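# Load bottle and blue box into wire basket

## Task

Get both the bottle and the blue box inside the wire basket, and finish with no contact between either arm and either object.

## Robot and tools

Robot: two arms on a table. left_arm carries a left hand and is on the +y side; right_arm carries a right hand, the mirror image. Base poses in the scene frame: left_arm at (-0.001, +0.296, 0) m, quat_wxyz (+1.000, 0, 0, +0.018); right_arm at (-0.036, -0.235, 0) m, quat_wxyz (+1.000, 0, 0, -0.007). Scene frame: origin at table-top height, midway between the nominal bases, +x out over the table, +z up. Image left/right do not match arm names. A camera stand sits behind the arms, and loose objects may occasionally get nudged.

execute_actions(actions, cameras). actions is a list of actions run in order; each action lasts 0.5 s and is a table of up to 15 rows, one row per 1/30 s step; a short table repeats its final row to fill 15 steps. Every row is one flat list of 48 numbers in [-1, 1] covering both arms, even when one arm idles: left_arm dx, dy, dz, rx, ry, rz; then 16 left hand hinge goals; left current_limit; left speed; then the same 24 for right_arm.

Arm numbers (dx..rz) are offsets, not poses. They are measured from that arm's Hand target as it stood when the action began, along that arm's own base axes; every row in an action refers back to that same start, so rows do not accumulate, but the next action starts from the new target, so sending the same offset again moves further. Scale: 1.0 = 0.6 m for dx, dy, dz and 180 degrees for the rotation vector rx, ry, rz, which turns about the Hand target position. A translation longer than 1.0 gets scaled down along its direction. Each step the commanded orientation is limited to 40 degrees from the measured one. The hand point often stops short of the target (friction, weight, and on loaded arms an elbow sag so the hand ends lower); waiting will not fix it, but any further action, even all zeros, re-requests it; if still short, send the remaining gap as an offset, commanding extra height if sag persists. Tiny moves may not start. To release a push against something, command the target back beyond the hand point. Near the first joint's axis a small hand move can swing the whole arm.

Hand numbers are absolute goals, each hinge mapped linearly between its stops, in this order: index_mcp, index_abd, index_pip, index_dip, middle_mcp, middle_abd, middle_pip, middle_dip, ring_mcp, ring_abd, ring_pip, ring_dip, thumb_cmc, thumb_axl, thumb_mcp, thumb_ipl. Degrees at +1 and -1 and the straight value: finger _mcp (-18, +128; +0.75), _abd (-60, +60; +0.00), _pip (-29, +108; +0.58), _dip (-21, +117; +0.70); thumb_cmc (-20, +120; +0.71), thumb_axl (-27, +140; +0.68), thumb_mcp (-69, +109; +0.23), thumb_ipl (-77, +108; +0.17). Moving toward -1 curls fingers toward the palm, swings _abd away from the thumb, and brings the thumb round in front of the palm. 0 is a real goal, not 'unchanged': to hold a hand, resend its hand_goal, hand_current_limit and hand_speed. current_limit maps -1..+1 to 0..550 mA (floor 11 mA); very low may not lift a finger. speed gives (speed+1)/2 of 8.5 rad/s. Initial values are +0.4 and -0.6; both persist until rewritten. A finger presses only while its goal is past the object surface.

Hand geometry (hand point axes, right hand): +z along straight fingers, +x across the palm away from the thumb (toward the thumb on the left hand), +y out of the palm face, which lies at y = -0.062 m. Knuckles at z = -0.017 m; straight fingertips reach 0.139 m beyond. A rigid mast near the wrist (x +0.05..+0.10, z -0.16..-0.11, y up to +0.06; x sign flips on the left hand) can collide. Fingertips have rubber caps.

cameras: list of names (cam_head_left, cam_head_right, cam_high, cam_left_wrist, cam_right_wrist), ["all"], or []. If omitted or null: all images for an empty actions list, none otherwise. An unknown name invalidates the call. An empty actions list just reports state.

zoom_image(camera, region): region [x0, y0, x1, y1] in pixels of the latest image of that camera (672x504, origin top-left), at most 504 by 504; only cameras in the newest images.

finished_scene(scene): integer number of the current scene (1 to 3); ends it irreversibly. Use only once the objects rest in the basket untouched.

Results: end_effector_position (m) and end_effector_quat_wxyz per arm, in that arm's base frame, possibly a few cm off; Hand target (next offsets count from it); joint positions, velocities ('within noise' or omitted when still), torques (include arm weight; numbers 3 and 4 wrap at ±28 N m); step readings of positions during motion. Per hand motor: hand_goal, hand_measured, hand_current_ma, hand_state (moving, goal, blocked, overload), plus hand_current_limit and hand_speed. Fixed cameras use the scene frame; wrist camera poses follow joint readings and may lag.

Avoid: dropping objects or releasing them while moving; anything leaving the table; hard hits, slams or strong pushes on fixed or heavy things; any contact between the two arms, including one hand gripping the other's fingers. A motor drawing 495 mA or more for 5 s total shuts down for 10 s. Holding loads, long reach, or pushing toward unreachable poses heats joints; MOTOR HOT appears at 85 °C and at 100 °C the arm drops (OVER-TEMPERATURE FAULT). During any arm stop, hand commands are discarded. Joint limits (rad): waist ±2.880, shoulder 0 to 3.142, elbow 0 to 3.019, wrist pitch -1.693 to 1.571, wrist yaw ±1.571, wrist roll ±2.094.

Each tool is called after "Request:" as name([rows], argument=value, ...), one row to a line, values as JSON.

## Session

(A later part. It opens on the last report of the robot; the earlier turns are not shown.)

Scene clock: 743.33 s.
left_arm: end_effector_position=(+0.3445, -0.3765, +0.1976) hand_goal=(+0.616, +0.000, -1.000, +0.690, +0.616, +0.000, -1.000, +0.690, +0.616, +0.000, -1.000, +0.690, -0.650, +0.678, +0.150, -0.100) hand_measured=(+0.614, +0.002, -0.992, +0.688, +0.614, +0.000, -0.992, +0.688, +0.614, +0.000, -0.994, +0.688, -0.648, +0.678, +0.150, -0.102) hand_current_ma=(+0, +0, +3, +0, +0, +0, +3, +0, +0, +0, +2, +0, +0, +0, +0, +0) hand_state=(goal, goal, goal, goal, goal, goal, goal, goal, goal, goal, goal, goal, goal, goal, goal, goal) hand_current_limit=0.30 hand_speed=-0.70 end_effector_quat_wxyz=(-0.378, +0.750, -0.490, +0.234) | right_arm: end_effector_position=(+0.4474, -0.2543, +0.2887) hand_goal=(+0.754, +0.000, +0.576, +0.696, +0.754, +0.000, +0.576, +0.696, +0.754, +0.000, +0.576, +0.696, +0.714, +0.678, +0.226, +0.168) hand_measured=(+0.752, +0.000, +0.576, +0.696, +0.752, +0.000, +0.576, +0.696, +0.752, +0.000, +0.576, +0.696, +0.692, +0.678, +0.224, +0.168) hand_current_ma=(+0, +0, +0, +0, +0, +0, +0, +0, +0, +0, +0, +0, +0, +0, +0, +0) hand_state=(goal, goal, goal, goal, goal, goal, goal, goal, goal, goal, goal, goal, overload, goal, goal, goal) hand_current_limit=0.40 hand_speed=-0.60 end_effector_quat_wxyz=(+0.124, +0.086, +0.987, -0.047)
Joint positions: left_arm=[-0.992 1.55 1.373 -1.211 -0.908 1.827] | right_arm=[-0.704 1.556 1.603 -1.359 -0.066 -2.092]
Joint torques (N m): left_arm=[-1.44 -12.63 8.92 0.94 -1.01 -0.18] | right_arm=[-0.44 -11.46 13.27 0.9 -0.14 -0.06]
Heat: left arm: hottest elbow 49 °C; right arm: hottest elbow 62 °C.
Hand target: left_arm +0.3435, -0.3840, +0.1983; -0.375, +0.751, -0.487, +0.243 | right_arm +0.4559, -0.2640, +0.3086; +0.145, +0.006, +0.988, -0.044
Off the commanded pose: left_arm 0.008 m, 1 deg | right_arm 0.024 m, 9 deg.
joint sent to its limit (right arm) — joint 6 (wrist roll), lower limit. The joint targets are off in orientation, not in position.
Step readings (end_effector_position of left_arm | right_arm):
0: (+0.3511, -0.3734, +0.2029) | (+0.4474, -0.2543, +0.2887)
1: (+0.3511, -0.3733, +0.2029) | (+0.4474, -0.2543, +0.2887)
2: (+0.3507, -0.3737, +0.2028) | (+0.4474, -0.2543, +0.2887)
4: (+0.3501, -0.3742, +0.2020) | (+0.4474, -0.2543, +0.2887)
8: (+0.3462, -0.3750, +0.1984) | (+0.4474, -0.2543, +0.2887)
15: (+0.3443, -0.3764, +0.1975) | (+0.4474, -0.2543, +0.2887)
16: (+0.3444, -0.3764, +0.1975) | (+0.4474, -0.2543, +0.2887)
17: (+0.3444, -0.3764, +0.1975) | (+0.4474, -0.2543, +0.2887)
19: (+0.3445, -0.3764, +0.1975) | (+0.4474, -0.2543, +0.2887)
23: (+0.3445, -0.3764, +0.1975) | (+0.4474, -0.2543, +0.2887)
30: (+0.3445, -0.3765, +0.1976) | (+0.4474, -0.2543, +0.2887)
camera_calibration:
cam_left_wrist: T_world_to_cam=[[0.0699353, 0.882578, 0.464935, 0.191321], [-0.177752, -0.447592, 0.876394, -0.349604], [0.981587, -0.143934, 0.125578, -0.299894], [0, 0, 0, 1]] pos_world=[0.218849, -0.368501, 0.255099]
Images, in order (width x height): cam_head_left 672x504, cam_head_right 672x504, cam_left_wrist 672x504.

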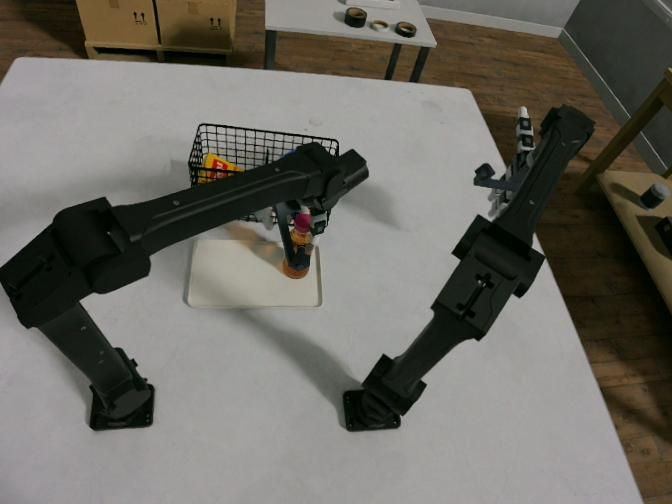

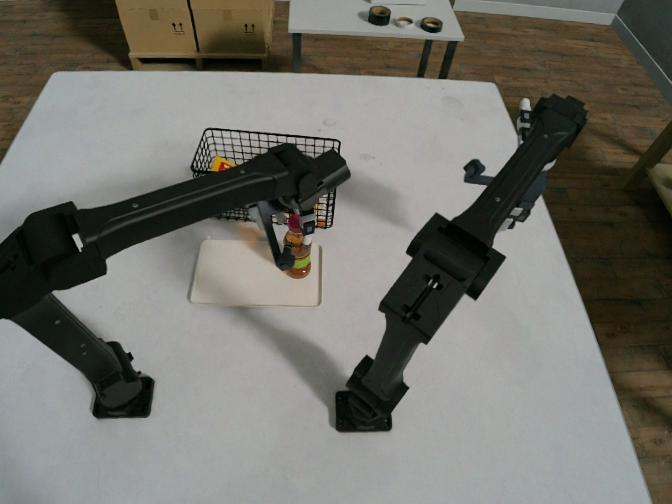

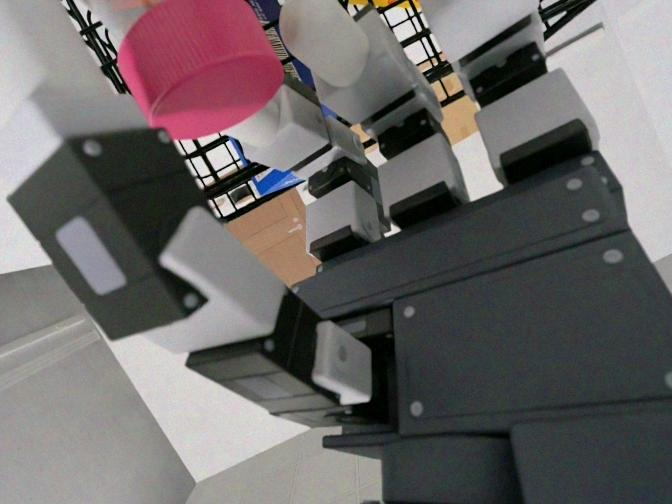

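Request:
execute_actions([
  [[0,0,0,0,0,0,0.53,0,-1,0.69,0.53,0,-1,0.69,0.616,0,-1,0.69,-0.65,0.678,0.0,-0.1,0.3,-0.8,0,0,0,0,0,0,0.754,0,0.576,0.696,0.754,0,0.576,0.696,0.754,0,0.576,0.696,0.714,0.678,0.226,0.168,0.4,-0.6]],
  [[0,0,0,0,0,0,0.4,0,-1,0.69,0.4,0,-1,0.69,0.616,0,-1,0.69,-0.65,0.678,-0.2,-0.12,0.3,-0.8,0,0,0,0,0,0,0.754,0,0.576,0.696,0.754,0,0.576,0.696,0.754,0,0.576,0.696,0.714,0.678,0.226,0.168,0.4,-0.6]],
], cameras=["cam_head_left","cam_left_wrist"])

Request:
zoom_image(camera="cam_head_left", region=[260, 190, 340, 290])

Scene clock: 761.57 s.
left_arm: end_effector_position=(+0.3451, -0.3766, +0.1978) hand_goal=(+0.400, +0.000, -1.000, +0.690, +0.400, +0.000, -1.000, +0.690, +0.616, +0.000, -1.000, +0.690, -0.650, +0.678, -0.200, -0.120) hand_measured=(+0.512, +0.002, -0.976, +0.700, +0.460, +0.000, -0.982, +0.696, +0.614, +0.000, -0.994, +0.688, -0.648, +0.678, +0.038, -0.084) hand_current_ma=(+282, +0, +18, +4, +97, +0, +12, +2, +0, +0, +2, +0, +0, +0, +358, +63) hand_state=(blocked, goal, blocked, goal, blocked, goal, goal, goal, goal, goal, goal, goal, goal, goal, blocked, blocked) hand_current_limit=0.30 hand_speed=-0.80 end_effector_quat_wxyz=(-0.379, +0.750, -0.488, +0.235) | right_arm: end_effector_position=(+0.4474, -0.2543, +0.2887) hand_goal=(+0.754, +0.000, +0.576, +0.696, +0.754, +0.000, +0.576, +0.696, +0.754, +0.000, +0.576, +0.696, +0.714, +0.678, +0.226, +0.168) hand_measured=(+0.752, +0.000, +0.576, +0.696, +0.752, +0.000, +0.576, +0.696, +0.752, +0.000, +0.576, +0.696, +0.692, +0.678, +0.224, +0.168) hand_current_ma=(+0, +0, +0, +0, +0, +0, +0, +0, +0, +0, +0, +0, +0, +0, +0, +0) hand_state=(goal, goal, goal, goal, goal, goal, goal, goal, goal, goal, goal, goal, overload, goal, goal, goal) hand_current_limit=0.40 hand_speed=-0.60 end_effector_quat_wxyz=(+0.124, +0.086, +0.987, -0.047)
Joint positions: left_arm=[-0.992 1.55 1.373 -1.211 -0.911 1.823] | right_arm=[-0.704 1.556 1.603 -1.359 -0.066 -2.092]
Joint torques (N m): left_arm=[-1.38 -12.57 8.91 0.9 -0.92 -0.15] | right_arm=[-0.91 -11.4 13.2 0.87 -0.12 -0.07]
Heat: left arm: hottest elbow 50 °C; right arm: hottest elbow 62 °C.
Hand target: left_arm +0.3435, -0.3840, +0.1983; -0.375, +0.751, -0.487, +0.243 | right_arm +0.4559, -0.2640, +0.3086; +0.145, +0.006, +0.988, -0.044
Off the commanded pose: left_arm 0.008 m, 1 deg | right_arm 0.024 m, 9 deg.
joint sent to its limit (right arm) — joint 6 (wrist roll), lower limit. The joint targets are off in orientation, not in position.
Step readings (end_effector_position of left_arm | right_arm):
0: (+0.3445, -0.3765, +0.1976) | (+0.4474, -0.2543, +0.2887)
1: (+0.3445, -0.3765, +0.1976) | (+0.4474, -0.2543, +0.2887)
2: (+0.3445, -0.3765, +0.1976) | (+0.4474, -0.2543, +0.2887)
4: (+0.3446, -0.3764, +0.1976) | (+0.4474, -0.2543, +0.2887)
8: (+0.3447, -0.3766, +0.1977) | (+0.4474, -0.2543, +0.2887)
15: (+0.3449, -0.3767, +0.1977) | (+0.4474, -0.2543, +0.2887)
16: (+0.3449, -0.3767, +0.1977) | (+0.4474, -0.2543, +0.2887)
17: (+0.3449, -0.3767, +0.1977) | (+0.4474, -0.2543, +0.2887)
19: (+0.3449, -0.3767, +0.1977) | (+0.4474, -0.2543, +0.2887)
23: (+0.3450, -0.3767, +0.1978) | (+0.4474, -0.2543, +0.2887)
30: (+0.3451, -0.3766, +0.1978) | (+0.4474, -0.2543, +0.2887)
camera_calibration:
cam_left_wrist: T_world_to_cam=[[0.0662211, 0.883637, 0.463465, 0.193222], [-0.17964, -0.446337, 0.876649, -0.348685], [0.981501, -0.141309, 0.129179, -0.300236], [0, 0, 0, 1]] pos_world=[0.219249, -0.368795, 0.254907]
Images, in order (width x height): cam_head_left 672x504, cam_left_wrist 672x504.

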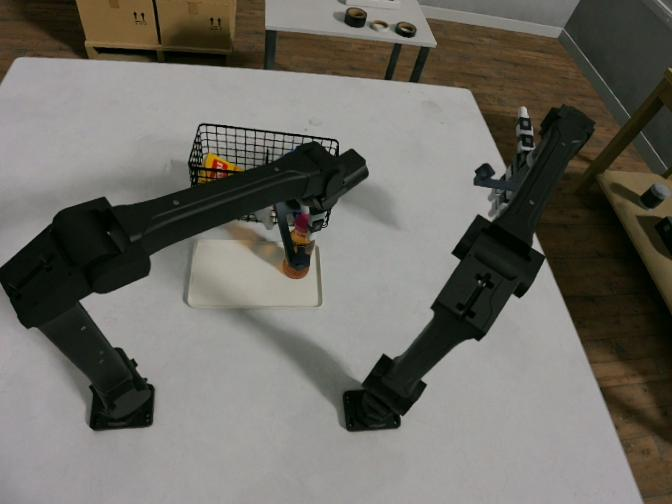

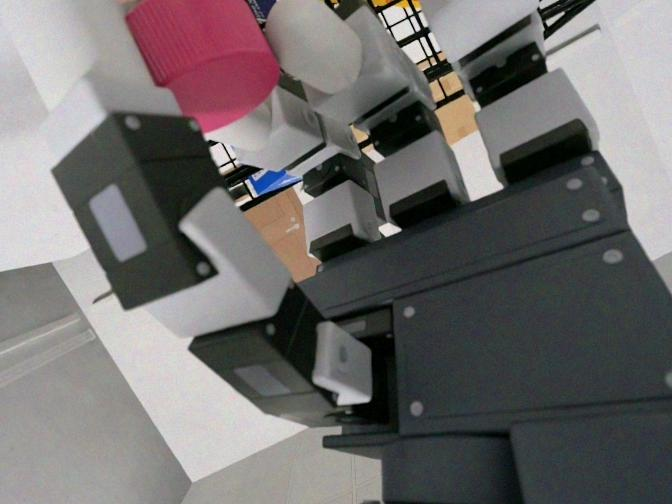

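Scaled by 5.040 from the camera's 672x504 image, which has a finer 960x720 frame.

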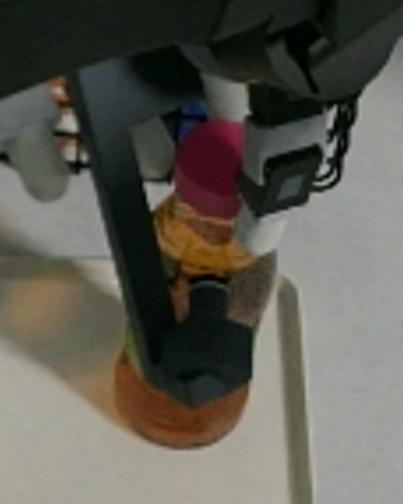

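Request:
execute_actions([
  [[0,0,0,0,0,0,0.32,0,-1,0.69,0.28,0,-1,0.69,0.616,0,-1,0.69,-0.65,0.678,-0.2,-0.12,0.35,-0.8,0,0,0,0,0,0,0.754,0,0.576,0.696,0.754,0,0.576,0.696,0.754,0,0.576,0.696,0.714,0.678,0.226,0.168,0.4,-0.6]],
  [[0,0,0.03,0,0,0,0.32,0,-1,0.69,0.28,0,-1,0.69,0.616,0,-1,0.69,-0.65,0.678,-0.2,-0.12,0.35,-0.8,0,0,0,0,0,0,0.754,0,0.576,0.696,0.754,0,0.576,0.696,0.754,0,0.576,0.696,0.714,0.678,0.226,0.168,0.4,-0.6]],
], cameras=["cam_head_left","cam_left_wrist"])

Request:
zoom_image(camera="cam_head_left", region=[260, 190, 340, 290])

Scene clock: 769.67 s.
left_arm: end_effector_position=(+0.3429, -0.3731, +0.1972) hand_goal=(+0.320, +0.000, -1.000, +0.690, +0.280, +0.000, -1.000, +0.690, +0.616, +0.000, -1.000, +0.690, -0.650, +0.678, -0.200, -0.120) hand_measured=(+0.470, +0.002, -0.964, +0.706, +0.390, +0.000, -0.952, +0.710, +0.614, +0.000, -0.994, +0.688, -0.640, +0.678, +0.060, -0.078) hand_current_ma=(+371, +0, +35, +9, +274, +0, +60, +15, +0, +0, +2, +0, +5, +0, +371, +78) hand_state=(blocked, goal, blocked, goal, blocked, goal, blocked, blocked, goal, goal, goal, goal, goal, goal, blocked, blocked) hand_current_limit=0.35 hand_speed=-0.80 end_effector_quat_wxyz=(-0.381, +0.751, -0.488, +0.229) | right_arm: end_effector_position=(+0.4474, -0.2543, +0.2887) hand_goal=(+0.754, +0.000, +0.576, +0.696, +0.754, +0.000, +0.576, +0.696, +0.754, +0.000, +0.576, +0.696, +0.714, +0.678, +0.226, +0.168) hand_measured=(+0.752, +0.000, +0.576, +0.696, +0.752, +0.000, +0.576, +0.696, +0.752, +0.000, +0.576, +0.696, +0.692, +0.678, +0.224, +0.168) hand_current_ma=(+0, +0, +0, +0, +0, +0, +0, +0, +0, +0, +0, +0, +0, +0, +0, +0) hand_state=(goal, goal, goal, goal, goal, goal, goal, goal, goal, goal, goal, goal, overload, goal, goal, goal) hand_current_limit=0.40 hand_speed=-0.60 end_effector_quat_wxyz=(+0.124, +0.086, +0.987, -0.047)
Joint positions: left_arm=[-0.992 1.55 1.373 -1.231 -0.912 1.812] | right_arm=[-0.704 1.556 1.603 -1.359 -0.066 -2.092]
Joint torques (N m): left_arm=[-1.38 -13.27 11.78 -0.31 -0.87 -0.02] | right_arm=[-0.67 -11.22 13.35 0.9 -0.15 -0.05]
Heat: left arm: hottest elbow 50 °C; right arm: hottest elbow 62 °C.
Hand target: left_arm +0.3435, -0.3840, +0.2163; -0.375, +0.751, -0.487, +0.243 | right_arm +0.4559, -0.2640, +0.3086; +0.145, +0.006, +0.988, -0.044
Off the commanded pose: left_arm 0.022 m, 2 deg | right_arm 0.024 m, 9 deg.
joint sent to its limit (right arm) — joint 6 (wrist roll), lower limit. The joint targets are off in orientation, not in position.
Step readings (end_effector_position of left_arm | right_arm):
0: (+0.3451, -0.3766, +0.1978) | (+0.4474, -0.2543, +0.2887)
1: (+0.3451, -0.3766, +0.1978) | (+0.4474, -0.2543, +0.2887)
2: (+0.3451, -0.3766, +0.1978) | (+0.4474, -0.2543, +0.2887)
4: (+0.3451, -0.3766, +0.1978) | (+0.4474, -0.2543, +0.2887)
8: (+0.3451, -0.3766, +0.1978) | (+0.4474, -0.2543, +0.2887)
15: (+0.3451, -0.3766, +0.1978) | (+0.4474, -0.2543, +0.2887)
16: (+0.3451, -0.3766, +0.1978) | (+0.4474, -0.2543, +0.2887)
17: (+0.3451, -0.3766, +0.1978) | (+0.4474, -0.2543, +0.2887)
19: (+0.3445, -0.3757, +0.1976) | (+0.4474, -0.2543, +0.2887)
23: (+0.3434, -0.3737, +0.1973) | (+0.4474, -0.2543, +0.2887)
30: (+0.3430, -0.3732, +0.1972) | (+0.4474, -0.2543, +0.2887)
camera_calibration:
cam_left_wrist: T_world_to_cam=[[0.0634306, 0.879541, 0.471576, 0.188379], [-0.170576, -0.456019, 0.87347, -0.353022], [0.983301, -0.135844, 0.121103, -0.294538], [0, 0, 0, 1]] pos_world=[0.217454, -0.366683, 0.255188]
Images, in order (width x height): cam_head_left 672x504, cam_left_wrist 672x504.

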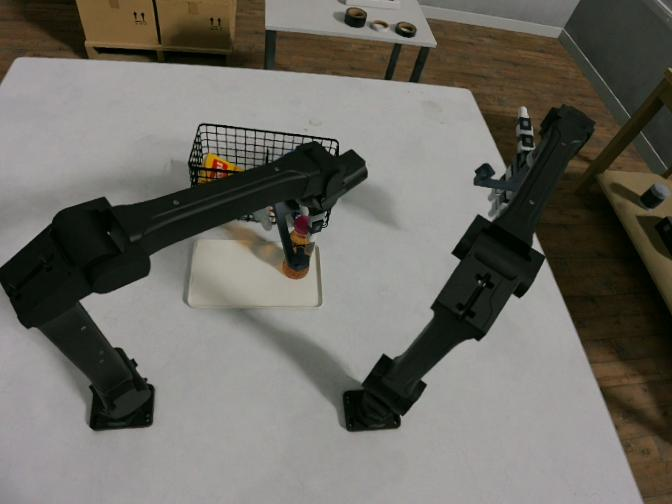

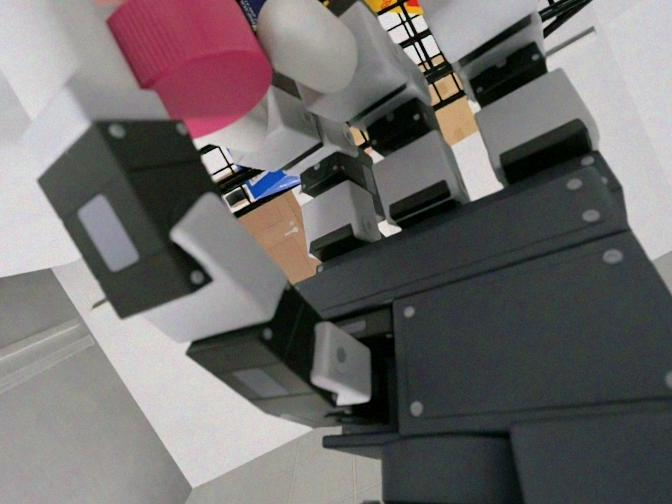

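Scaled by 5.040 from the camera's 672x504 image, which has a finer 960x720 frame.

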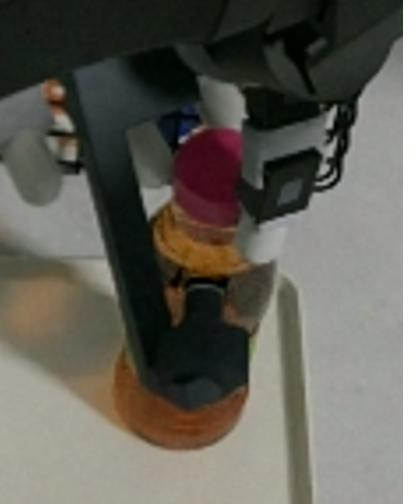

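Request:
execute_actions([
  [[0,0,0.04,0,0,0,0.32,0,-1,0.69,0.28,0,-1,0.69,0.616,0,-1,0.69,-0.65,0.678,-0.2,-0.12,0.4,-0.8,0,0,0,0,0,0,0.754,0,0.576,0.696,0.754,0,0.576,0.696,0.754,0,0.576,0.696,0.714,0.678,0.226,0.168,0.4,-0.6]],
], cameras=["cam_head_left","cam_left_wrist"])

Request:
zoom_image(camera="cam_head_left", region=[260, 190, 340, 290])

Scene clock: 772.80 s.
left_arm: end_effector_position=(+0.3349, -0.3622, +0.1983) hand_goal=(+0.320, +0.000, -1.000, +0.690, +0.280, +0.000, -1.000, +0.690, +0.616, +0.000, -1.000, +0.690, -0.650, +0.678, -0.200, -0.120) hand_measured=(+0.468, +0.000, -0.962, +0.708, +0.386, +0.000, -0.940, +0.716, +0.614, +0.000, -0.994, +0.688, -0.640, +0.678, +0.060, -0.076) hand_current_ma=(+385, +0, +40, +11, +255, +0, +89, +23, +0, +0, +2, +0, +5, +0, +385, +85) hand_state=(blocked, goal, blocked, goal, blocked, goal, blocked, blocked, goal, goal, goal, goal, goal, goal, blocked, blocked) hand_current_limit=0.40 hand_speed=-0.80 end_effector_quat_wxyz=(-0.390, +0.746, -0.500, +0.205) | right_arm: end_effector_position=(+0.4474, -0.2543, +0.2887) hand_goal=(+0.754, +0.000, +0.576, +0.696, +0.754, +0.000, +0.576, +0.696, +0.754, +0.000, +0.576, +0.696, +0.714, +0.678, +0.226, +0.168) hand_measured=(+0.752, +0.000, +0.576, +0.696, +0.752, +0.000, +0.576, +0.696, +0.752, +0.000, +0.576, +0.696, +0.692, +0.678, +0.224, +0.168) hand_current_ma=(+0, +0, +0, +0, +0, +0, +0, +0, +0, +0, +0, +0, +0, +0, +0, +0) hand_state=(goal, goal, goal, goal, goal, goal, goal, goal, goal, goal, goal, goal, overload, goal, goal, goal) hand_current_limit=0.40 hand_speed=-0.60 end_effector_quat_wxyz=(+0.124, +0.086, +0.987, -0.047)
Joint positions: left_arm=[-0.992 1.55 1.382 -1.298 -0.907 1.812] | right_arm=[-0.704 1.556 1.603 -1.359 -0.066 -2.092]
Joint torques (N m): left_arm=[-1.38 -14.15 14.8 -0.06 -1.05 -0.02] | right_arm=[-0.73 -11.58 13.34 0.9 -0.14 -0.06]
Heat: left arm: hottest elbow 50 °C; right arm: hottest elbow 62 °C.
Hand target: left_arm +0.3435, -0.3840, +0.2403; -0.375, +0.751, -0.487, +0.243 | right_arm +0.4559, -0.2640, +0.3086; +0.145, +0.006, +0.988, -0.044
Off the commanded pose: left_arm 0.048 m, 5 deg | right_arm 0.024 m, 9 deg.
joint sent to its limit (right arm) — joint 6 (wrist roll), lower limit. The joint targets are off in orientation, not in position.
Step readings (end_effector_position of left_arm | right_arm):
0: (+0.3430, -0.3731, +0.1972) | (+0.4474, -0.2543, +0.2887)
1: (+0.3429, -0.3731, +0.1973) | (+0.4474, -0.2543, +0.2887)
2: (+0.3426, -0.3725, +0.1979) | (+0.4474, -0.2543, +0.2887)
4: (+0.3407, -0.3697, +0.1985) | (+0.4474, -0.2543, +0.2887)
8: (+0.3371, -0.3653, +0.1982) | (+0.4474, -0.2543, +0.2887)
15: (+0.3352, -0.3626, +0.1983) | (+0.4474, -0.2543, +0.2887)
camera_calibration:
cam_left_wrist: T_world_to_cam=[[0.0806931, 0.857301, 0.508452, 0.157664], [-0.140742, -0.495204, 0.857301, -0.371333], [0.986752, -0.140739, 0.0806987, -0.280259], [0, 0, 0, 1]] pos_world=[0.211562, -0.358495, 0.260796]
Images, in order (width x height): cam_head_left 672x504, cam_left_wrist 672x504.

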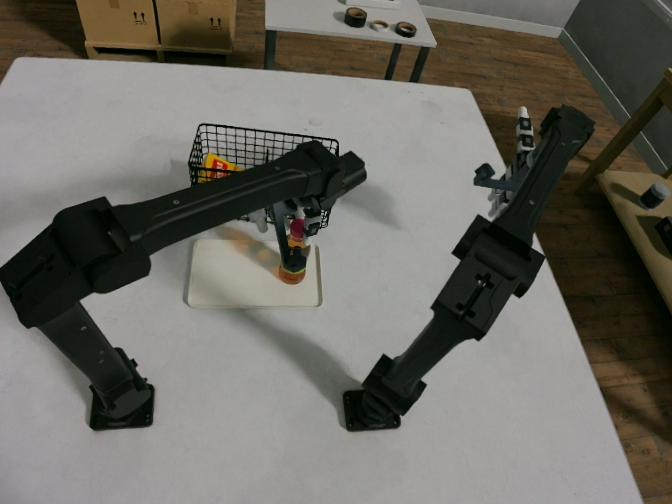

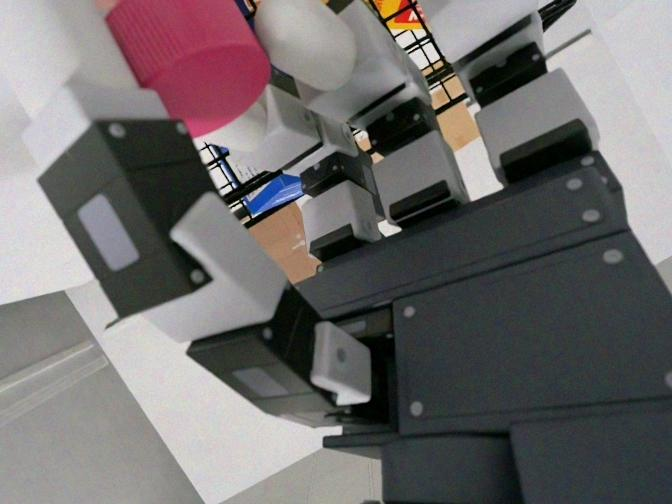

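Scaled by 5.040 from the camera's 672x504 image, which has a finer 960x720 frame.

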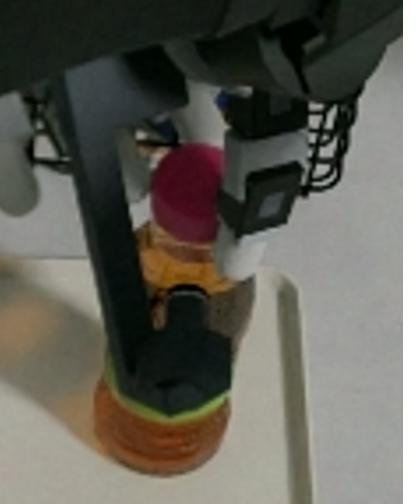

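Request:
execute_actions([
  [[0,0,0.04,0,0,0,0.32,0,-1,0.69,0.28,0,-1,0.69,0.616,0,-1,0.69,-0.65,0.678,-0.2,-0.12,0.4,-0.8,0,0,0,0,0,0,0.754,0,0.576,0.696,0.754,0,0.576,0.696,0.754,0,0.576,0.696,0.714,0.678,0.226,0.168,0.4,-0.6]],
], cameras=["cam_head_left","cam_left_wrist"])

Request:
zoom_image(camera="cam_head_left", region=[260, 190, 340, 290])

Scene clock: 777.47 s.
left_arm: end_effector_position=(+0.3345, -0.3623, +0.2164) hand_goal=(+0.320, +0.000, -1.000, +0.690, +0.280, +0.000, -1.000, +0.690, +0.616, +0.000, -1.000, +0.690, -0.650, +0.678, -0.200, -0.120) hand_measured=(+0.464, +0.000, -0.946, +0.716, +0.378, +0.000, -0.938, +0.718, +0.614, +0.000, -0.994, +0.688, -0.632, +0.680, +0.060, -0.076) hand_current_ma=(+385, +0, +73, +22, +224, +0, +93, +24, +0, +0, +2, +0, +11, +1, +385, +85) hand_state=(blocked, goal, blocked, blocked, blocked, goal, blocked, blocked, goal, goal, goal, goal, goal, goal, blocked, blocked) hand_current_limit=0.40 hand_speed=-0.80 end_effector_quat_wxyz=(-0.391, +0.744, -0.504, +0.198) | right_arm: end_effector_position=(+0.4474, -0.2543, +0.2887) hand_goal=(+0.754, +0.000, +0.576, +0.696, +0.754, +0.000, +0.576, +0.696, +0.754, +0.000, +0.576, +0.696, +0.714, +0.678, +0.226, +0.168) hand_measured=(+0.752, +0.000, +0.576, +0.696, +0.752, +0.000, +0.576, +0.696, +0.752, +0.000, +0.576, +0.696, +0.692, +0.678, +0.224, +0.168) hand_current_ma=(+0, +0, +0, +0, +0, +0, +0, +0, +0, +0, +0, +0, +0, +0, +0, +0) hand_state=(goal, goal, goal, goal, goal, goal, goal, goal, goal, goal, goal, goal, overload, goal, goal, goal) hand_current_limit=0.40 hand_speed=-0.60 end_effector_quat_wxyz=(+0.124, +0.086, +0.987, -0.047)
Joint positions: left_arm=[-0.992 1.552 1.434 -1.362 -0.905 1.813] | right_arm=[-0.704 1.556 1.603 -1.359 -0.066 -2.092]
Joint torques (N m): left_arm=[-1.38 -14.86 15.21 0.03 -1.15 -0.03] | right_arm=[-0.5 -11.34 13.38 0.81 -0.13 -0.09]
Heat: left arm: hottest elbow 51 °C; right arm: hottest elbow 62 °C.
Hand target: left_arm +0.3435, -0.3840, +0.2644; -0.375, +0.751, -0.487, +0.243 | right_arm +0.4559, -0.2640, +0.3086; +0.145, +0.006, +0.988, -0.044
Off the commanded pose: left_arm 0.053 m, 6 deg | right_arm 0.024 m, 9 deg.
joint sent to its limit (right arm) — joint 6 (wrist roll), lower limit. The joint targets are off in orientation, not in position.
Step readings (end_effector_position of left_arm | right_arm):
0: (+0.3349, -0.3622, +0.1983) | (+0.4474, -0.2543, +0.2887)
1: (+0.3348, -0.3622, +0.1984) | (+0.4474, -0.2543, +0.2887)
2: (+0.3346, -0.3618, +0.1990) | (+0.4474, -0.2543, +0.2887)
4: (+0.3337, -0.3610, +0.2013) | (+0.4474, -0.2543, +0.2887)
8: (+0.3333, -0.3606, +0.2089) | (+0.4474, -0.2543, +0.2887)
15: (+0.3348, -0.3628, +0.2158) | (+0.4474, -0.2543, +0.2887)
camera_calibration:
cam_left_wrist: T_world_to_cam=[[0.087172, 0.851199, 0.517554, 0.142322], [-0.132192, -0.505053, 0.852905, -0.392514], [0.987384, -0.142766, 0.0684951, -0.279584], [0, 0, 0, 1]] pos_world=[0.211763, -0.3593, 0.280268]
Images, in order (width x height): cam_head_left 672x504, cam_left_wrist 672x504.

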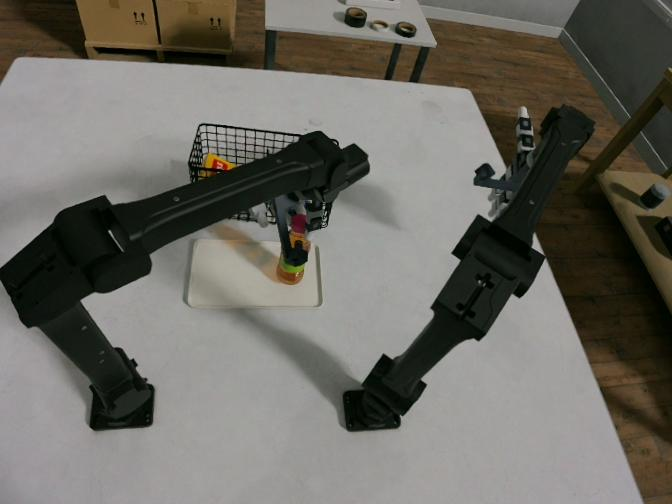

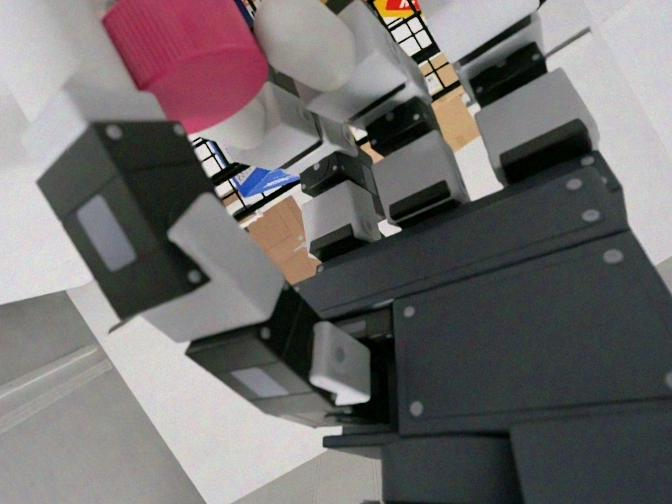

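Scaled by 5.040 from the camera's 672x504 image, which has a finer 960x720 frame.

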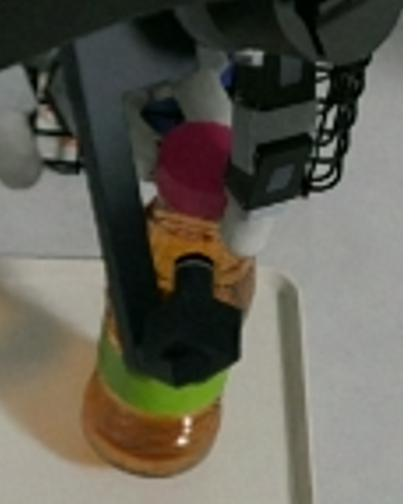

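Request:
execute_actions([
  [[0,0,0.07,0,0,0,0.32,0,-1,0.69,0.28,0,-1,0.69,0.616,0,-1,0.69,-0.65,0.678,-0.2,-0.12,0.45,-0.8,0,0,0,0,0,0,0.754,0,0.576,0.696,0.754,0,0.576,0.696,0.754,0,0.576,0.696,0.714,0.678,0.226,0.168,0.4,-0.6]],
  [[0,0,0.08,0,0,0,0.32,0,-1,0.69,0.28,0,-1,0.69,0.616,0,-1,0.69,-0.65,0.678,-0.2,-0.12,0.45,-0.8,0,0,0,0,0,0,0.754,0,0.576,0.696,0.754,0,0.576,0.696,0.754,0,0.576,0.696,0.714,0.678,0.226,0.168,0.4,-0.6]],
], cameras=["cam_head_left","cam_left_wrist"])

Request:
zoom_image(camera="cam_head_left", region=[260, 150, 360, 290])

Scene clock: 781.60 s.
left_arm: end_effector_position=(+0.3398, -0.3711, +0.3050) hand_goal=(+0.320, +0.000, -1.000, +0.690, +0.280, +0.000, -1.000, +0.690, +0.616, +0.000, -1.000, +0.690, -0.650, +0.678, -0.200, -0.120) hand_measured=(+0.462, +0.000, -0.944, +0.718, +0.372, +0.000, -0.936, +0.718, +0.614, +0.000, -0.994, +0.688, -0.628, +0.682, +0.060, -0.076) hand_current_ma=(+399, +0, +80, +24, +198, +0, +96, +25, +0, +0, +2, +0, +17, +2, +399, +85) hand_state=(blocked, goal, blocked, blocked, blocked, goal, blocked, blocked, goal, goal, goal, goal, blocked, goal, blocked, blocked) hand_current_limit=0.45 hand_speed=-0.80 end_effector_quat_wxyz=(-0.391, +0.743, -0.507, +0.196) | right_arm: end_effector_position=(+0.4474, -0.2543, +0.2887) hand_goal=(+0.754, +0.000, +0.576, +0.696, +0.754, +0.000, +0.576, +0.696, +0.754, +0.000, +0.576, +0.696, +0.714, +0.678, +0.226, +0.168) hand_measured=(+0.752, +0.000, +0.576, +0.696, +0.752, +0.000, +0.576, +0.696, +0.752, +0.000, +0.576, +0.696, +0.692, +0.678, +0.224, +0.168) hand_current_ma=(+0, +0, +0, +0, +0, +0, +0, +0, +0, +0, +0, +0, +0, +0, +0, +0) hand_state=(goal, goal, goal, goal, goal, goal, goal, goal, goal, goal, goal, goal, overload, goal, goal, goal) hand_current_limit=0.40 hand_speed=-0.60 end_effector_quat_wxyz=(+0.124, +0.086, +0.987, -0.047)
Joint positions: left_arm=[-0.992 1.581 1.701 -1.6 -0.903 1.82] | right_arm=[-0.704 1.556 1.603 -1.359 -0.066 -2.092]
Joint torques (N m): left_arm=[-1.38 -15.38 15.28 0.03 -1.21 -0.08] | right_arm=[-0.26 -11.58 13.29 0.95 -0.16 -0.06]
Heat: left arm: hottest elbow 52 °C; right arm: hottest elbow 62 °C.
Hand target: left_arm +0.3435, -0.3840, +0.3544; -0.374, +0.751, -0.487, +0.243 | right_arm +0.4559, -0.2640, +0.3086; +0.145, +0.006, +0.988, -0.044
Off the commanded pose: left_arm 0.051 m, 6 deg | right_arm 0.024 m, 9 deg.
joint sent to its limit (right arm) — joint 6 (wrist roll), lower limit. The joint targets are off in orientation, not in position.
Step readings (end_effector_position of left_arm | right_arm):
0: (+0.3345, -0.3623, +0.2164) | (+0.4474, -0.2543, +0.2887)
1: (+0.3344, -0.3623, +0.2165) | (+0.4474, -0.2543, +0.2887)
2: (+0.3340, -0.3617, +0.2177) | (+0.4474, -0.2543, +0.2887)
4: (+0.3333, -0.3609, +0.2232) | (+0.4474, -0.2543, +0.2887)
8: (+0.3346, -0.3632, +0.2419) | (+0.4474, -0.2543, +0.2887)
15: (+0.3377, -0.3677, +0.2585) | (+0.4474, -0.2543, +0.2887)
16: (+0.3375, -0.3675, +0.2592) | (+0.4474, -0.2543, +0.2887)
17: (+0.3369, -0.3665, +0.2605) | (+0.4474, -0.2543, +0.2887)
19: (+0.3358, -0.3651, +0.2668) | (+0.4474, -0.2543, +0.2887)
23: (+0.3367, -0.3665, +0.2887) | (+0.4474, -0.2543, +0.2887)
30: (+0.3394, -0.3705, +0.3121) | (+0.4474, -0.2543, +0.2887)
camera_calibration:
cam_left_wrist: T_world_to_cam=[[0.09315, 0.848889, 0.520299, 0.0996691], [-0.130811, -0.507607, 0.851601, -0.472849], [0.987022, -0.147387, 0.0637603, -0.292294], [0, 0, 0, 1]] pos_world=[0.217362, -0.36771, 0.369458]
Images, in order (width x height): cam_head_left 672x504, cam_left_wrist 672x504.

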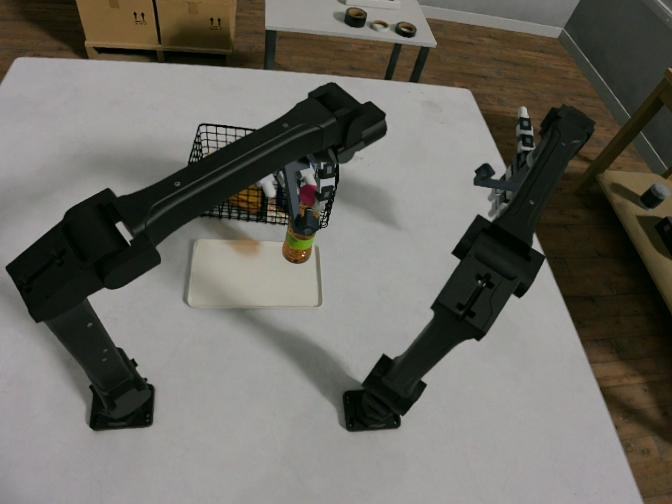

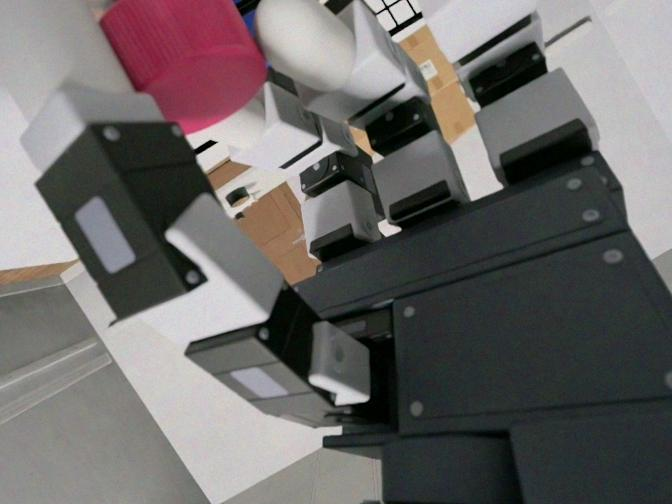

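Scaled by 3.600 from the camera's 672x504 image, which has a finer 960x720 frame.

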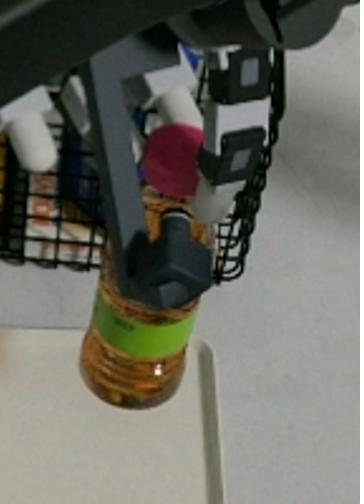

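Request:
execute_actions([
  [[0,0,0.08,0,0,0,0.32,0,-1,0.69,0.28,0,-1,0.69,0.616,0,-1,0.69,-0.65,0.678,-0.2,-0.12,0.45,-0.8,0,0,0,0,0,0,0.754,0,0.576,0.696,0.754,0,0.576,0.696,0.754,0,0.576,0.696,0.714,0.678,0.226,0.168,0.4,-0.6]],
  [[0,0,0.08,0,0,0,0.32,0,-1,0.69,0.28,0,-1,0.69,0.616,0,-1,0.69,-0.65,0.678,-0.2,-0.12,0.45,-0.8,0,0,0,0,0,0,0.754,0,0.576,0.696,0.754,0,0.576,0.696,0.754,0,0.576,0.696,0.714,0.678,0.226,0.168,0.4,-0.6]],
  [[0,0,0.08,0,0,0,0.32,0,-1,0.69,0.28,0,-1,0.69,0.616,0,-1,0.69,-0.65,0.678,-0.2,-0.12,0.45,-0.8,0,0,0,0,0,0,0.754,0,0.576,0.696,0.754,0,0.576,0.696,0.754,0,0.576,0.696,0.714,0.678,0.226,0.168,0.4,-0.6]],
], cameras=["cam_head_left","cam_left_wrist"])

Scene clock: 794.53 s.
left_arm: end_effector_position=(+0.3476, -0.3854, +0.4469) hand_goal=(+0.320, +0.000, -1.000, +0.690, +0.280, +0.000, -1.000, +0.690, +0.616, +0.000, -1.000, +0.690, -0.650, +0.678, -0.200, -0.120) hand_measured=(+0.462, +0.000, -0.940, +0.720, +0.370, +0.000, -0.936, +0.718, +0.614, +0.000, -0.994, +0.688, -0.626, +0.684, +0.060, -0.076) hand_current_ma=(+399, +0, +88, +27, +193, +0, +99, +25, +0, +0, +2, +0, +19, +2, +399, +85) hand_state=(blocked, goal, blocked, blocked, blocked, goal, blocked, blocked, goal, goal, goal, goal, blocked, goal, blocked, blocked) hand_current_limit=0.45 hand_speed=-0.80 end_effector_quat_wxyz=(-0.364, +0.720, -0.525, +0.271) | right_arm: end_effector_position=(+0.4474, -0.2543, +0.2887) hand_goal=(+0.754, +0.000, +0.576, +0.696, +0.754, +0.000, +0.576, +0.696, +0.754, +0.000, +0.576, +0.696, +0.714, +0.678, +0.226, +0.168) hand_measured=(+0.752, +0.000, +0.576, +0.696, +0.752, +0.000, +0.576, +0.696, +0.752, +0.000, +0.576, +0.696, +0.692, +0.678, +0.224, +0.168) hand_current_ma=(+0, +0, +0, +0, +0, +0, +0, +0, +0, +0, +0, +0, +0, +0, +0, +0) hand_state=(goal, goal, goal, goal, goal, goal, goal, goal, goal, goal, goal, goal, overload, goal, goal, goal) hand_current_limit=0.40 hand_speed=-0.60 end_effector_quat_wxyz=(+0.124, +0.086, +0.987, -0.047)
Joint positions: left_arm=[-0.992 1.603 2.094 -1.698 -0.891 2.015] | right_arm=[-0.704 1.556 1.603 -1.359 -0.066 -2.092]
Joint torques (N m): left_arm=[-1.08 -15.21 14.94 0.59 -1.2 -0.05] | right_arm=[-0.73 -11.28 13.2 0.79 -0.14 -0.07]
Heat: left arm: hottest elbow 53 °C; right arm: hottest elbow 62 °C.
Hand target: left_arm +0.3435, -0.3841, +0.4984; -0.374, +0.751, -0.487, +0.243 | right_arm +0.4559, -0.2640, +0.3086; +0.145, +0.006, +0.988, -0.044
Off the commanded pose: left_arm 0.052 m, 7 deg | right_arm 0.024 m, 9 deg.
joint sent to its limit (left arm) — joint 4 (wrist pitch), lower limit. The joint targets are off in position and orientation.
joint sent to its limit (right arm) — joint 6 (wrist roll), lower limit. The joint targets are off in orientation, not in position.
Step readings (end_effector_position of left_arm | right_arm):
0: (+0.3398, -0.3711, +0.3050) | (+0.4474, -0.2543, +0.2887)
1: (+0.3398, -0.3711, +0.3053) | (+0.4474, -0.2543, +0.2887)
2: (+0.3393, -0.3704, +0.3065) | (+0.4474, -0.2543, +0.2887)
4: (+0.3392, -0.3703, +0.3137) | (+0.4474, -0.2543, +0.2887)
8: (+0.3406, -0.3725, +0.3366) | (+0.4474, -0.2543, +0.2887)
15: (+0.3434, -0.3767, +0.3573) | (+0.4474, -0.2543, +0.2887)
16: (+0.3433, -0.3766, +0.3576) | (+0.4474, -0.2543, +0.2887)
17: (+0.3430, -0.3763, +0.3586) | (+0.4474, -0.2543, +0.2887)
19: (+0.3429, -0.3774, +0.3633) | (+0.4474, -0.2543, +0.2887)
23: (+0.3447, -0.3804, +0.3816) | (+0.4474, -0.2543, +0.2887)
30: (+0.3463, -0.3827, +0.3983) | (+0.4474, -0.2543, +0.2887)
31: (+0.3461, -0.3826, +0.3985) | (+0.4474, -0.2543, +0.2887)
32: (+0.3458, -0.3825, +0.3997) | (+0.4474, -0.2543, +0.2887)
34: (+0.3460, -0.3837, +0.4053) | (+0.4474, -0.2543, +0.2887)
38: (+0.3474, -0.3858, +0.4272) | (+0.4474, -0.2543, +0.2887)
45: (+0.3482, -0.3865, +0.4469) | (+0.4474, -0.2543, +0.2887)
camera_calibration:
cam_left_wrist: T_world_to_cam=[[0.159969, 0.877956, 0.451224, 0.0560812], [-0.254183, -0.40506, 0.878247, -0.529398], [0.953835, -0.255186, 0.158364, -0.383518], [0, 0, 0, 1]] pos_world=[0.222278, -0.361543, 0.500372]
Images, in order (width x height): cam_head_left 672x504, cam_left_wrist 672x504.

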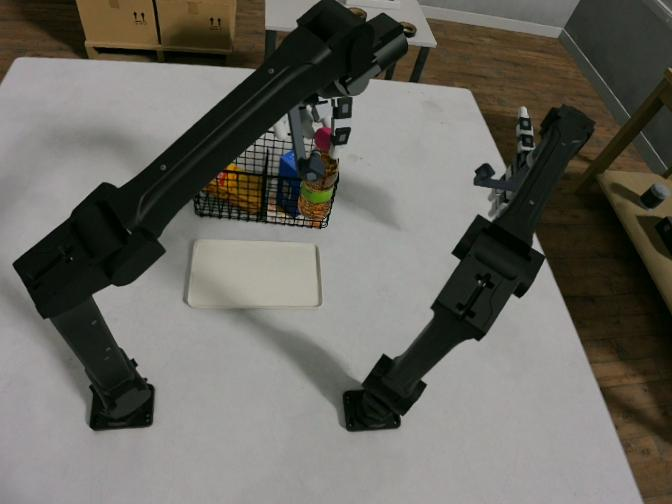

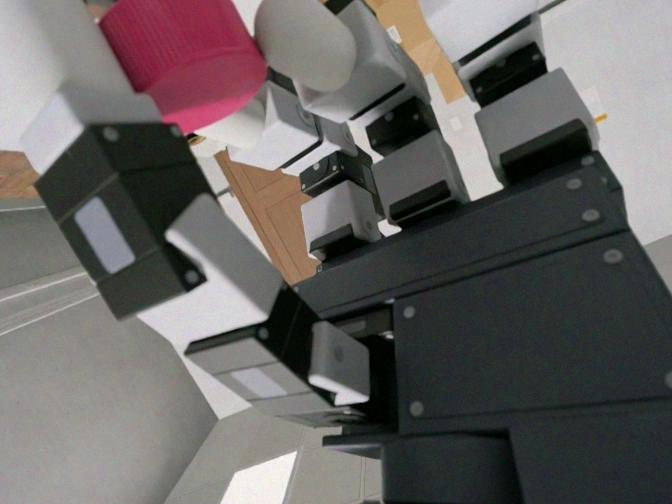

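Request:
execute_actions([
  [[0.077,0.045,0.005,0,0,0,0.32,0,-1,0.69,0.28,0,-1,0.69,0.616,0,-1,0.69,-0.65,0.678,-0.2,-0.12,0.45,-0.8,0,0,0,0,0,0,0.754,0,0.576,0.696,0.754,0,0.576,0.696,0.754,0,0.576,0.696,0.714,0.678,0.226,0.168,0.4,-0.6]],
  [[0.077,0.045,0.005,0,0,0,0.32,0,-1,0.69,0.28,0,-1,0.69,0.616,0,-1,0.69,-0.65,0.678,-0.2,-0.12,0.45,-0.8,0,0,0,0,0,0,0.754,0,0.576,0.696,0.754,0,0.576,0.696,0.754,0,0.576,0.696,0.714,0.678,0.226,0.168,0.4,-0.6]],
  [[0.077,0.045,0.005,0,0,0,0.32,0,-1,0.69,0.28,0,-1,0.69,0.616,0,-1,0.69,-0.65,0.678,-0.2,-0.12,0.45,-0.8,0,0,0,0,0,0,0.754,0,0.576,0.696,0.754,0,0.576,0.696,0.754,0,0.576,0.696,0.714,0.678,0.226,0.168,0.4,-0.6]],
  [[0.077,0.045,0.005,0,0,0,0.32,0,-1,0.69,0.28,0,-1,0.69,0.616,0,-1,0.69,-0.65,0.678,-0.2,-0.12,0.45,-0.8,0,0,0,0,0,0,0.754,0,0.576,0.696,0.754,0,0.576,0.696,0.754,0,0.576,0.696,0.714,0.678,0.226,0.168,0.4,-0.6]],
  [[0.077,0.045,0.005,0,0,0,0.32,0,-1,0.69,0.28,0,-1,0.69,0.616,0,-1,0.69,-0.65,0.678,-0.2,-0.12,0.45,-0.8,0,0,0,0,0,0,0.754,0,0.576,0.696,0.754,0,0.576,0.696,0.754,0,0.576,0.696,0.714,0.678,0.226,0.168,0.4,-0.6]],
], cameras=["cam_head_left","cam_high","cam_head_right"])

Request:
zoom_image(camera="cam_high", region=[220, 130, 440, 350])

Request:
zoom_image(camera="cam_head_left", region=[160, 40, 360, 240])

Scene clock: 805.07 s.
left_arm: end_effector_position=(+0.5844, -0.2548, +0.4551) hand_goal=(+0.320, +0.000, -1.000, +0.690, +0.280, +0.000, -1.000, +0.690, +0.616, +0.000, -1.000, +0.690, -0.650, +0.678, -0.200, -0.120) hand_measured=(+0.450, +0.000, -0.934, +0.722, +0.364, +0.000, -0.954, +0.710, +0.614, +0.000, -0.994, +0.688, -0.624, +0.684, +0.060, -0.074) hand_current_ma=(+362, +0, +103, +32, +175, +0, +56, +14, +0, +0, +2, +0, +23, +2, +399, +94) hand_state=(blocked, goal, blocked, blocked, blocked, goal, blocked, blocked, goal, goal, goal, goal, blocked, goal, blocked, blocked) hand_current_limit=0.45 hand_speed=-0.80 end_effector_quat_wxyz=(-0.390, +0.817, -0.356, +0.232) | right_arm: end_effector_position=(+0.4474, -0.2543, +0.2887) hand_goal=(+0.754, +0.000, +0.576, +0.696, +0.754, +0.000, +0.576, +0.696, +0.754, +0.000, +0.576, +0.696, +0.714, +0.678, +0.226, +0.168) hand_measured=(+0.752, +0.000, +0.576, +0.696, +0.752, +0.000, +0.576, +0.696, +0.752, +0.000, +0.576, +0.696, +0.692, +0.678, +0.224, +0.168) hand_current_ma=(+0, +0, +0, +0, +0, +0, +0, +0, +0, +0, +0, +0, +0, +0, +0, +0) hand_state=(goal, goal, goal, goal, goal, goal, goal, goal, goal, goal, goal, goal, overload, goal, goal, goal) hand_current_limit=0.40 hand_speed=-0.60 end_effector_quat_wxyz=(+0.124, +0.086, +0.987, -0.047)
Joint positions: left_arm=[-0.521 1.944 2.588 -1.698 -0.827 2.101] | right_arm=[-0.704 1.556 1.603 -1.359 -0.066 -2.092]
Joint torques (N m): left_arm=[-0.26 -20.72 14.2 0.9 -0.92 -0.07] | right_arm=[-0.62 -10.99 13.29 0.91 -0.14 -0.07]
Heat: left arm: hottest elbow 55 °C; right arm: hottest elbow 62 °C.
Hand target: left_arm +0.5743, -0.2491, +0.5135; -0.375, +0.751, -0.487, +0.243 | right_arm +0.4559, -0.2640, +0.3086; +0.145, +0.006, +0.988, -0.044
Off the commanded pose: left_arm 0.060 m, 17 deg | right_arm 0.024 m, 9 deg.
joint sent to its limit (left arm) — joint 4 (wrist pitch), lower limit; joint 6 (wrist roll), upper limit. The joint targets are off in position and orientation.
joint sent to its limit (right arm) — joint 6 (wrist roll), lower limit. The joint targets are off in orientation, not in position.
Step readings (end_effector_position of left_arm | right_arm):
0: (+0.3476, -0.3854, +0.4469) | (+0.4474, -0.2543, +0.2887)
1: (+0.3476, -0.3853, +0.4471) | (+0.4474, -0.2543, +0.2887)
2: (+0.3485, -0.3850, +0.4475) | (+0.4474, -0.2543, +0.2887)
4: (+0.3527, -0.3850, +0.4498) | (+0.4474, -0.2543, +0.2887)
8: (+0.3729, -0.3743, +0.4532) | (+0.4474, -0.2543, +0.2887)
15: (+0.3934, -0.3592, +0.4515) | (+0.4474, -0.2543, +0.2887)
16: (+0.3935, -0.3594, +0.4513) | (+0.4474, -0.2543, +0.2887)
17: (+0.3947, -0.3593, +0.4513) | (+0.4474, -0.2543, +0.2887)
19: (+0.3994, -0.3600, +0.4529) | (+0.4474, -0.2543, +0.2887)
23: (+0.4192, -0.3487, +0.4550) | (+0.4474, -0.2543, +0.2887)
30: (+0.4400, -0.3318, +0.4523) | (+0.4474, -0.2543, +0.2887)
31: (+0.4402, -0.3321, +0.4523) | (+0.4474, -0.2543, +0.2887)
32: (+0.4416, -0.3323, +0.4527) | (+0.4474, -0.2543, +0.2887)
34: (+0.4468, -0.3341, +0.4552) | (+0.4474, -0.2543, +0.2887)
38: (+0.4659, -0.3238, +0.4580) | (+0.4474, -0.2543, +0.2887)
45: (+0.4872, -0.3055, +0.4536) | (+0.4474, -0.2543, +0.2887)
46: (+0.4879, -0.3056, +0.4532) | (+0.4474, -0.2543, +0.2887)
47: (+0.4897, -0.3058, +0.4534) | (+0.4474, -0.2543, +0.2887)
49: (+0.4959, -0.3080, +0.4563) | (+0.4474, -0.2543, +0.2887)
53: (+0.5141, -0.2990, +0.4594) | (+0.4474, -0.2543, +0.2887)
60: (+0.5348, -0.2796, +0.4542) | (+0.4474, -0.2543, +0.2887)
61: (+0.5357, -0.2793, +0.4539) | (+0.4474, -0.2543, +0.2887)
62: (+0.5379, -0.2793, +0.4543) | (+0.4474, -0.2543, +0.2887)
64: (+0.5452, -0.2812, +0.4577) | (+0.4474, -0.2543, +0.2887)
68: (+0.5628, -0.2732, +0.4613) | (+0.4474, -0.2543, +0.2887)
75: (+0.5829, -0.2534, +0.4551) | (+0.4474, -0.2543, +0.2887)
Images, in order (width x height): cam_head_left 672x504, cam_head_right 672x504, cam_high 672x504.

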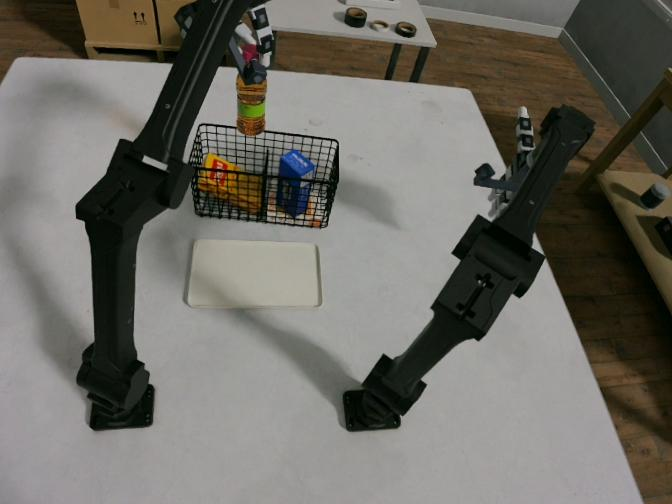

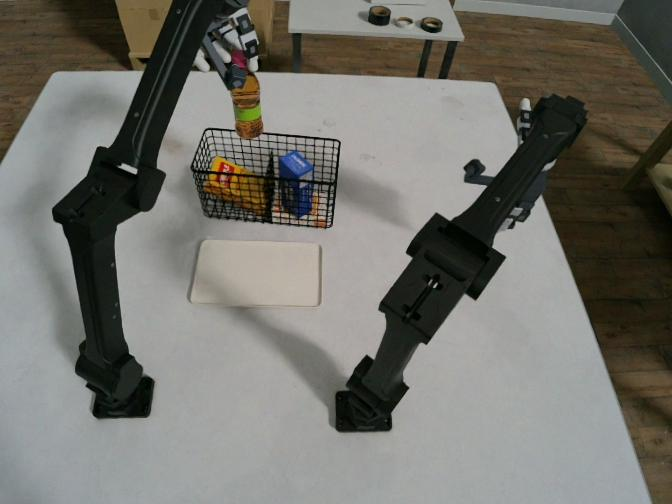

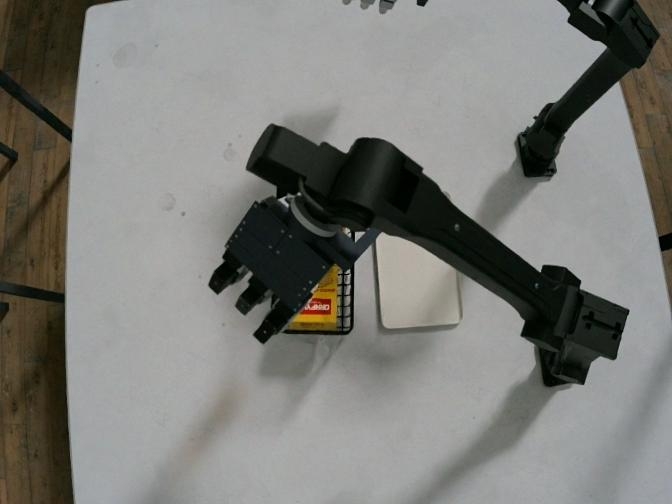

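Scaled by 2.291 from the camera's 672x504 image, which has a finer 960x720 frame.

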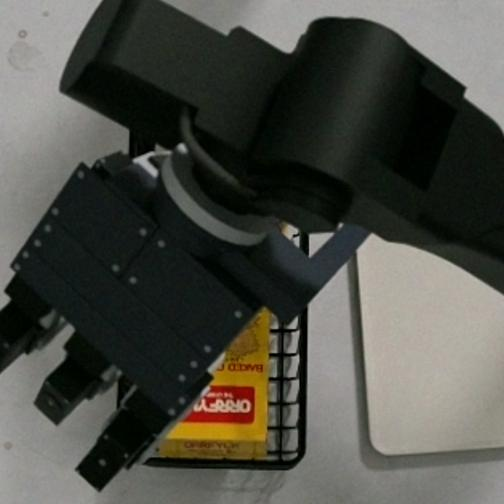

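Scaled by 2.520 from the camera's 672x504 image, which has a finer 960x720 frame.

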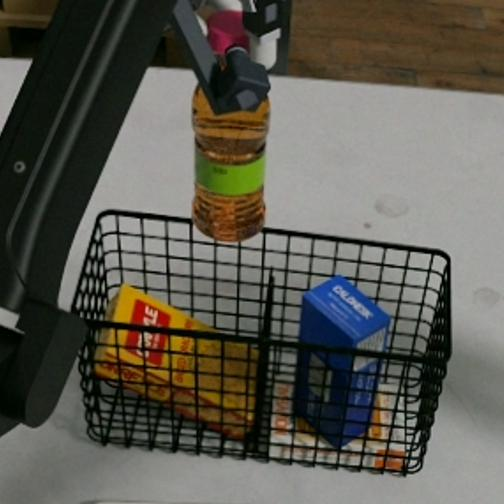

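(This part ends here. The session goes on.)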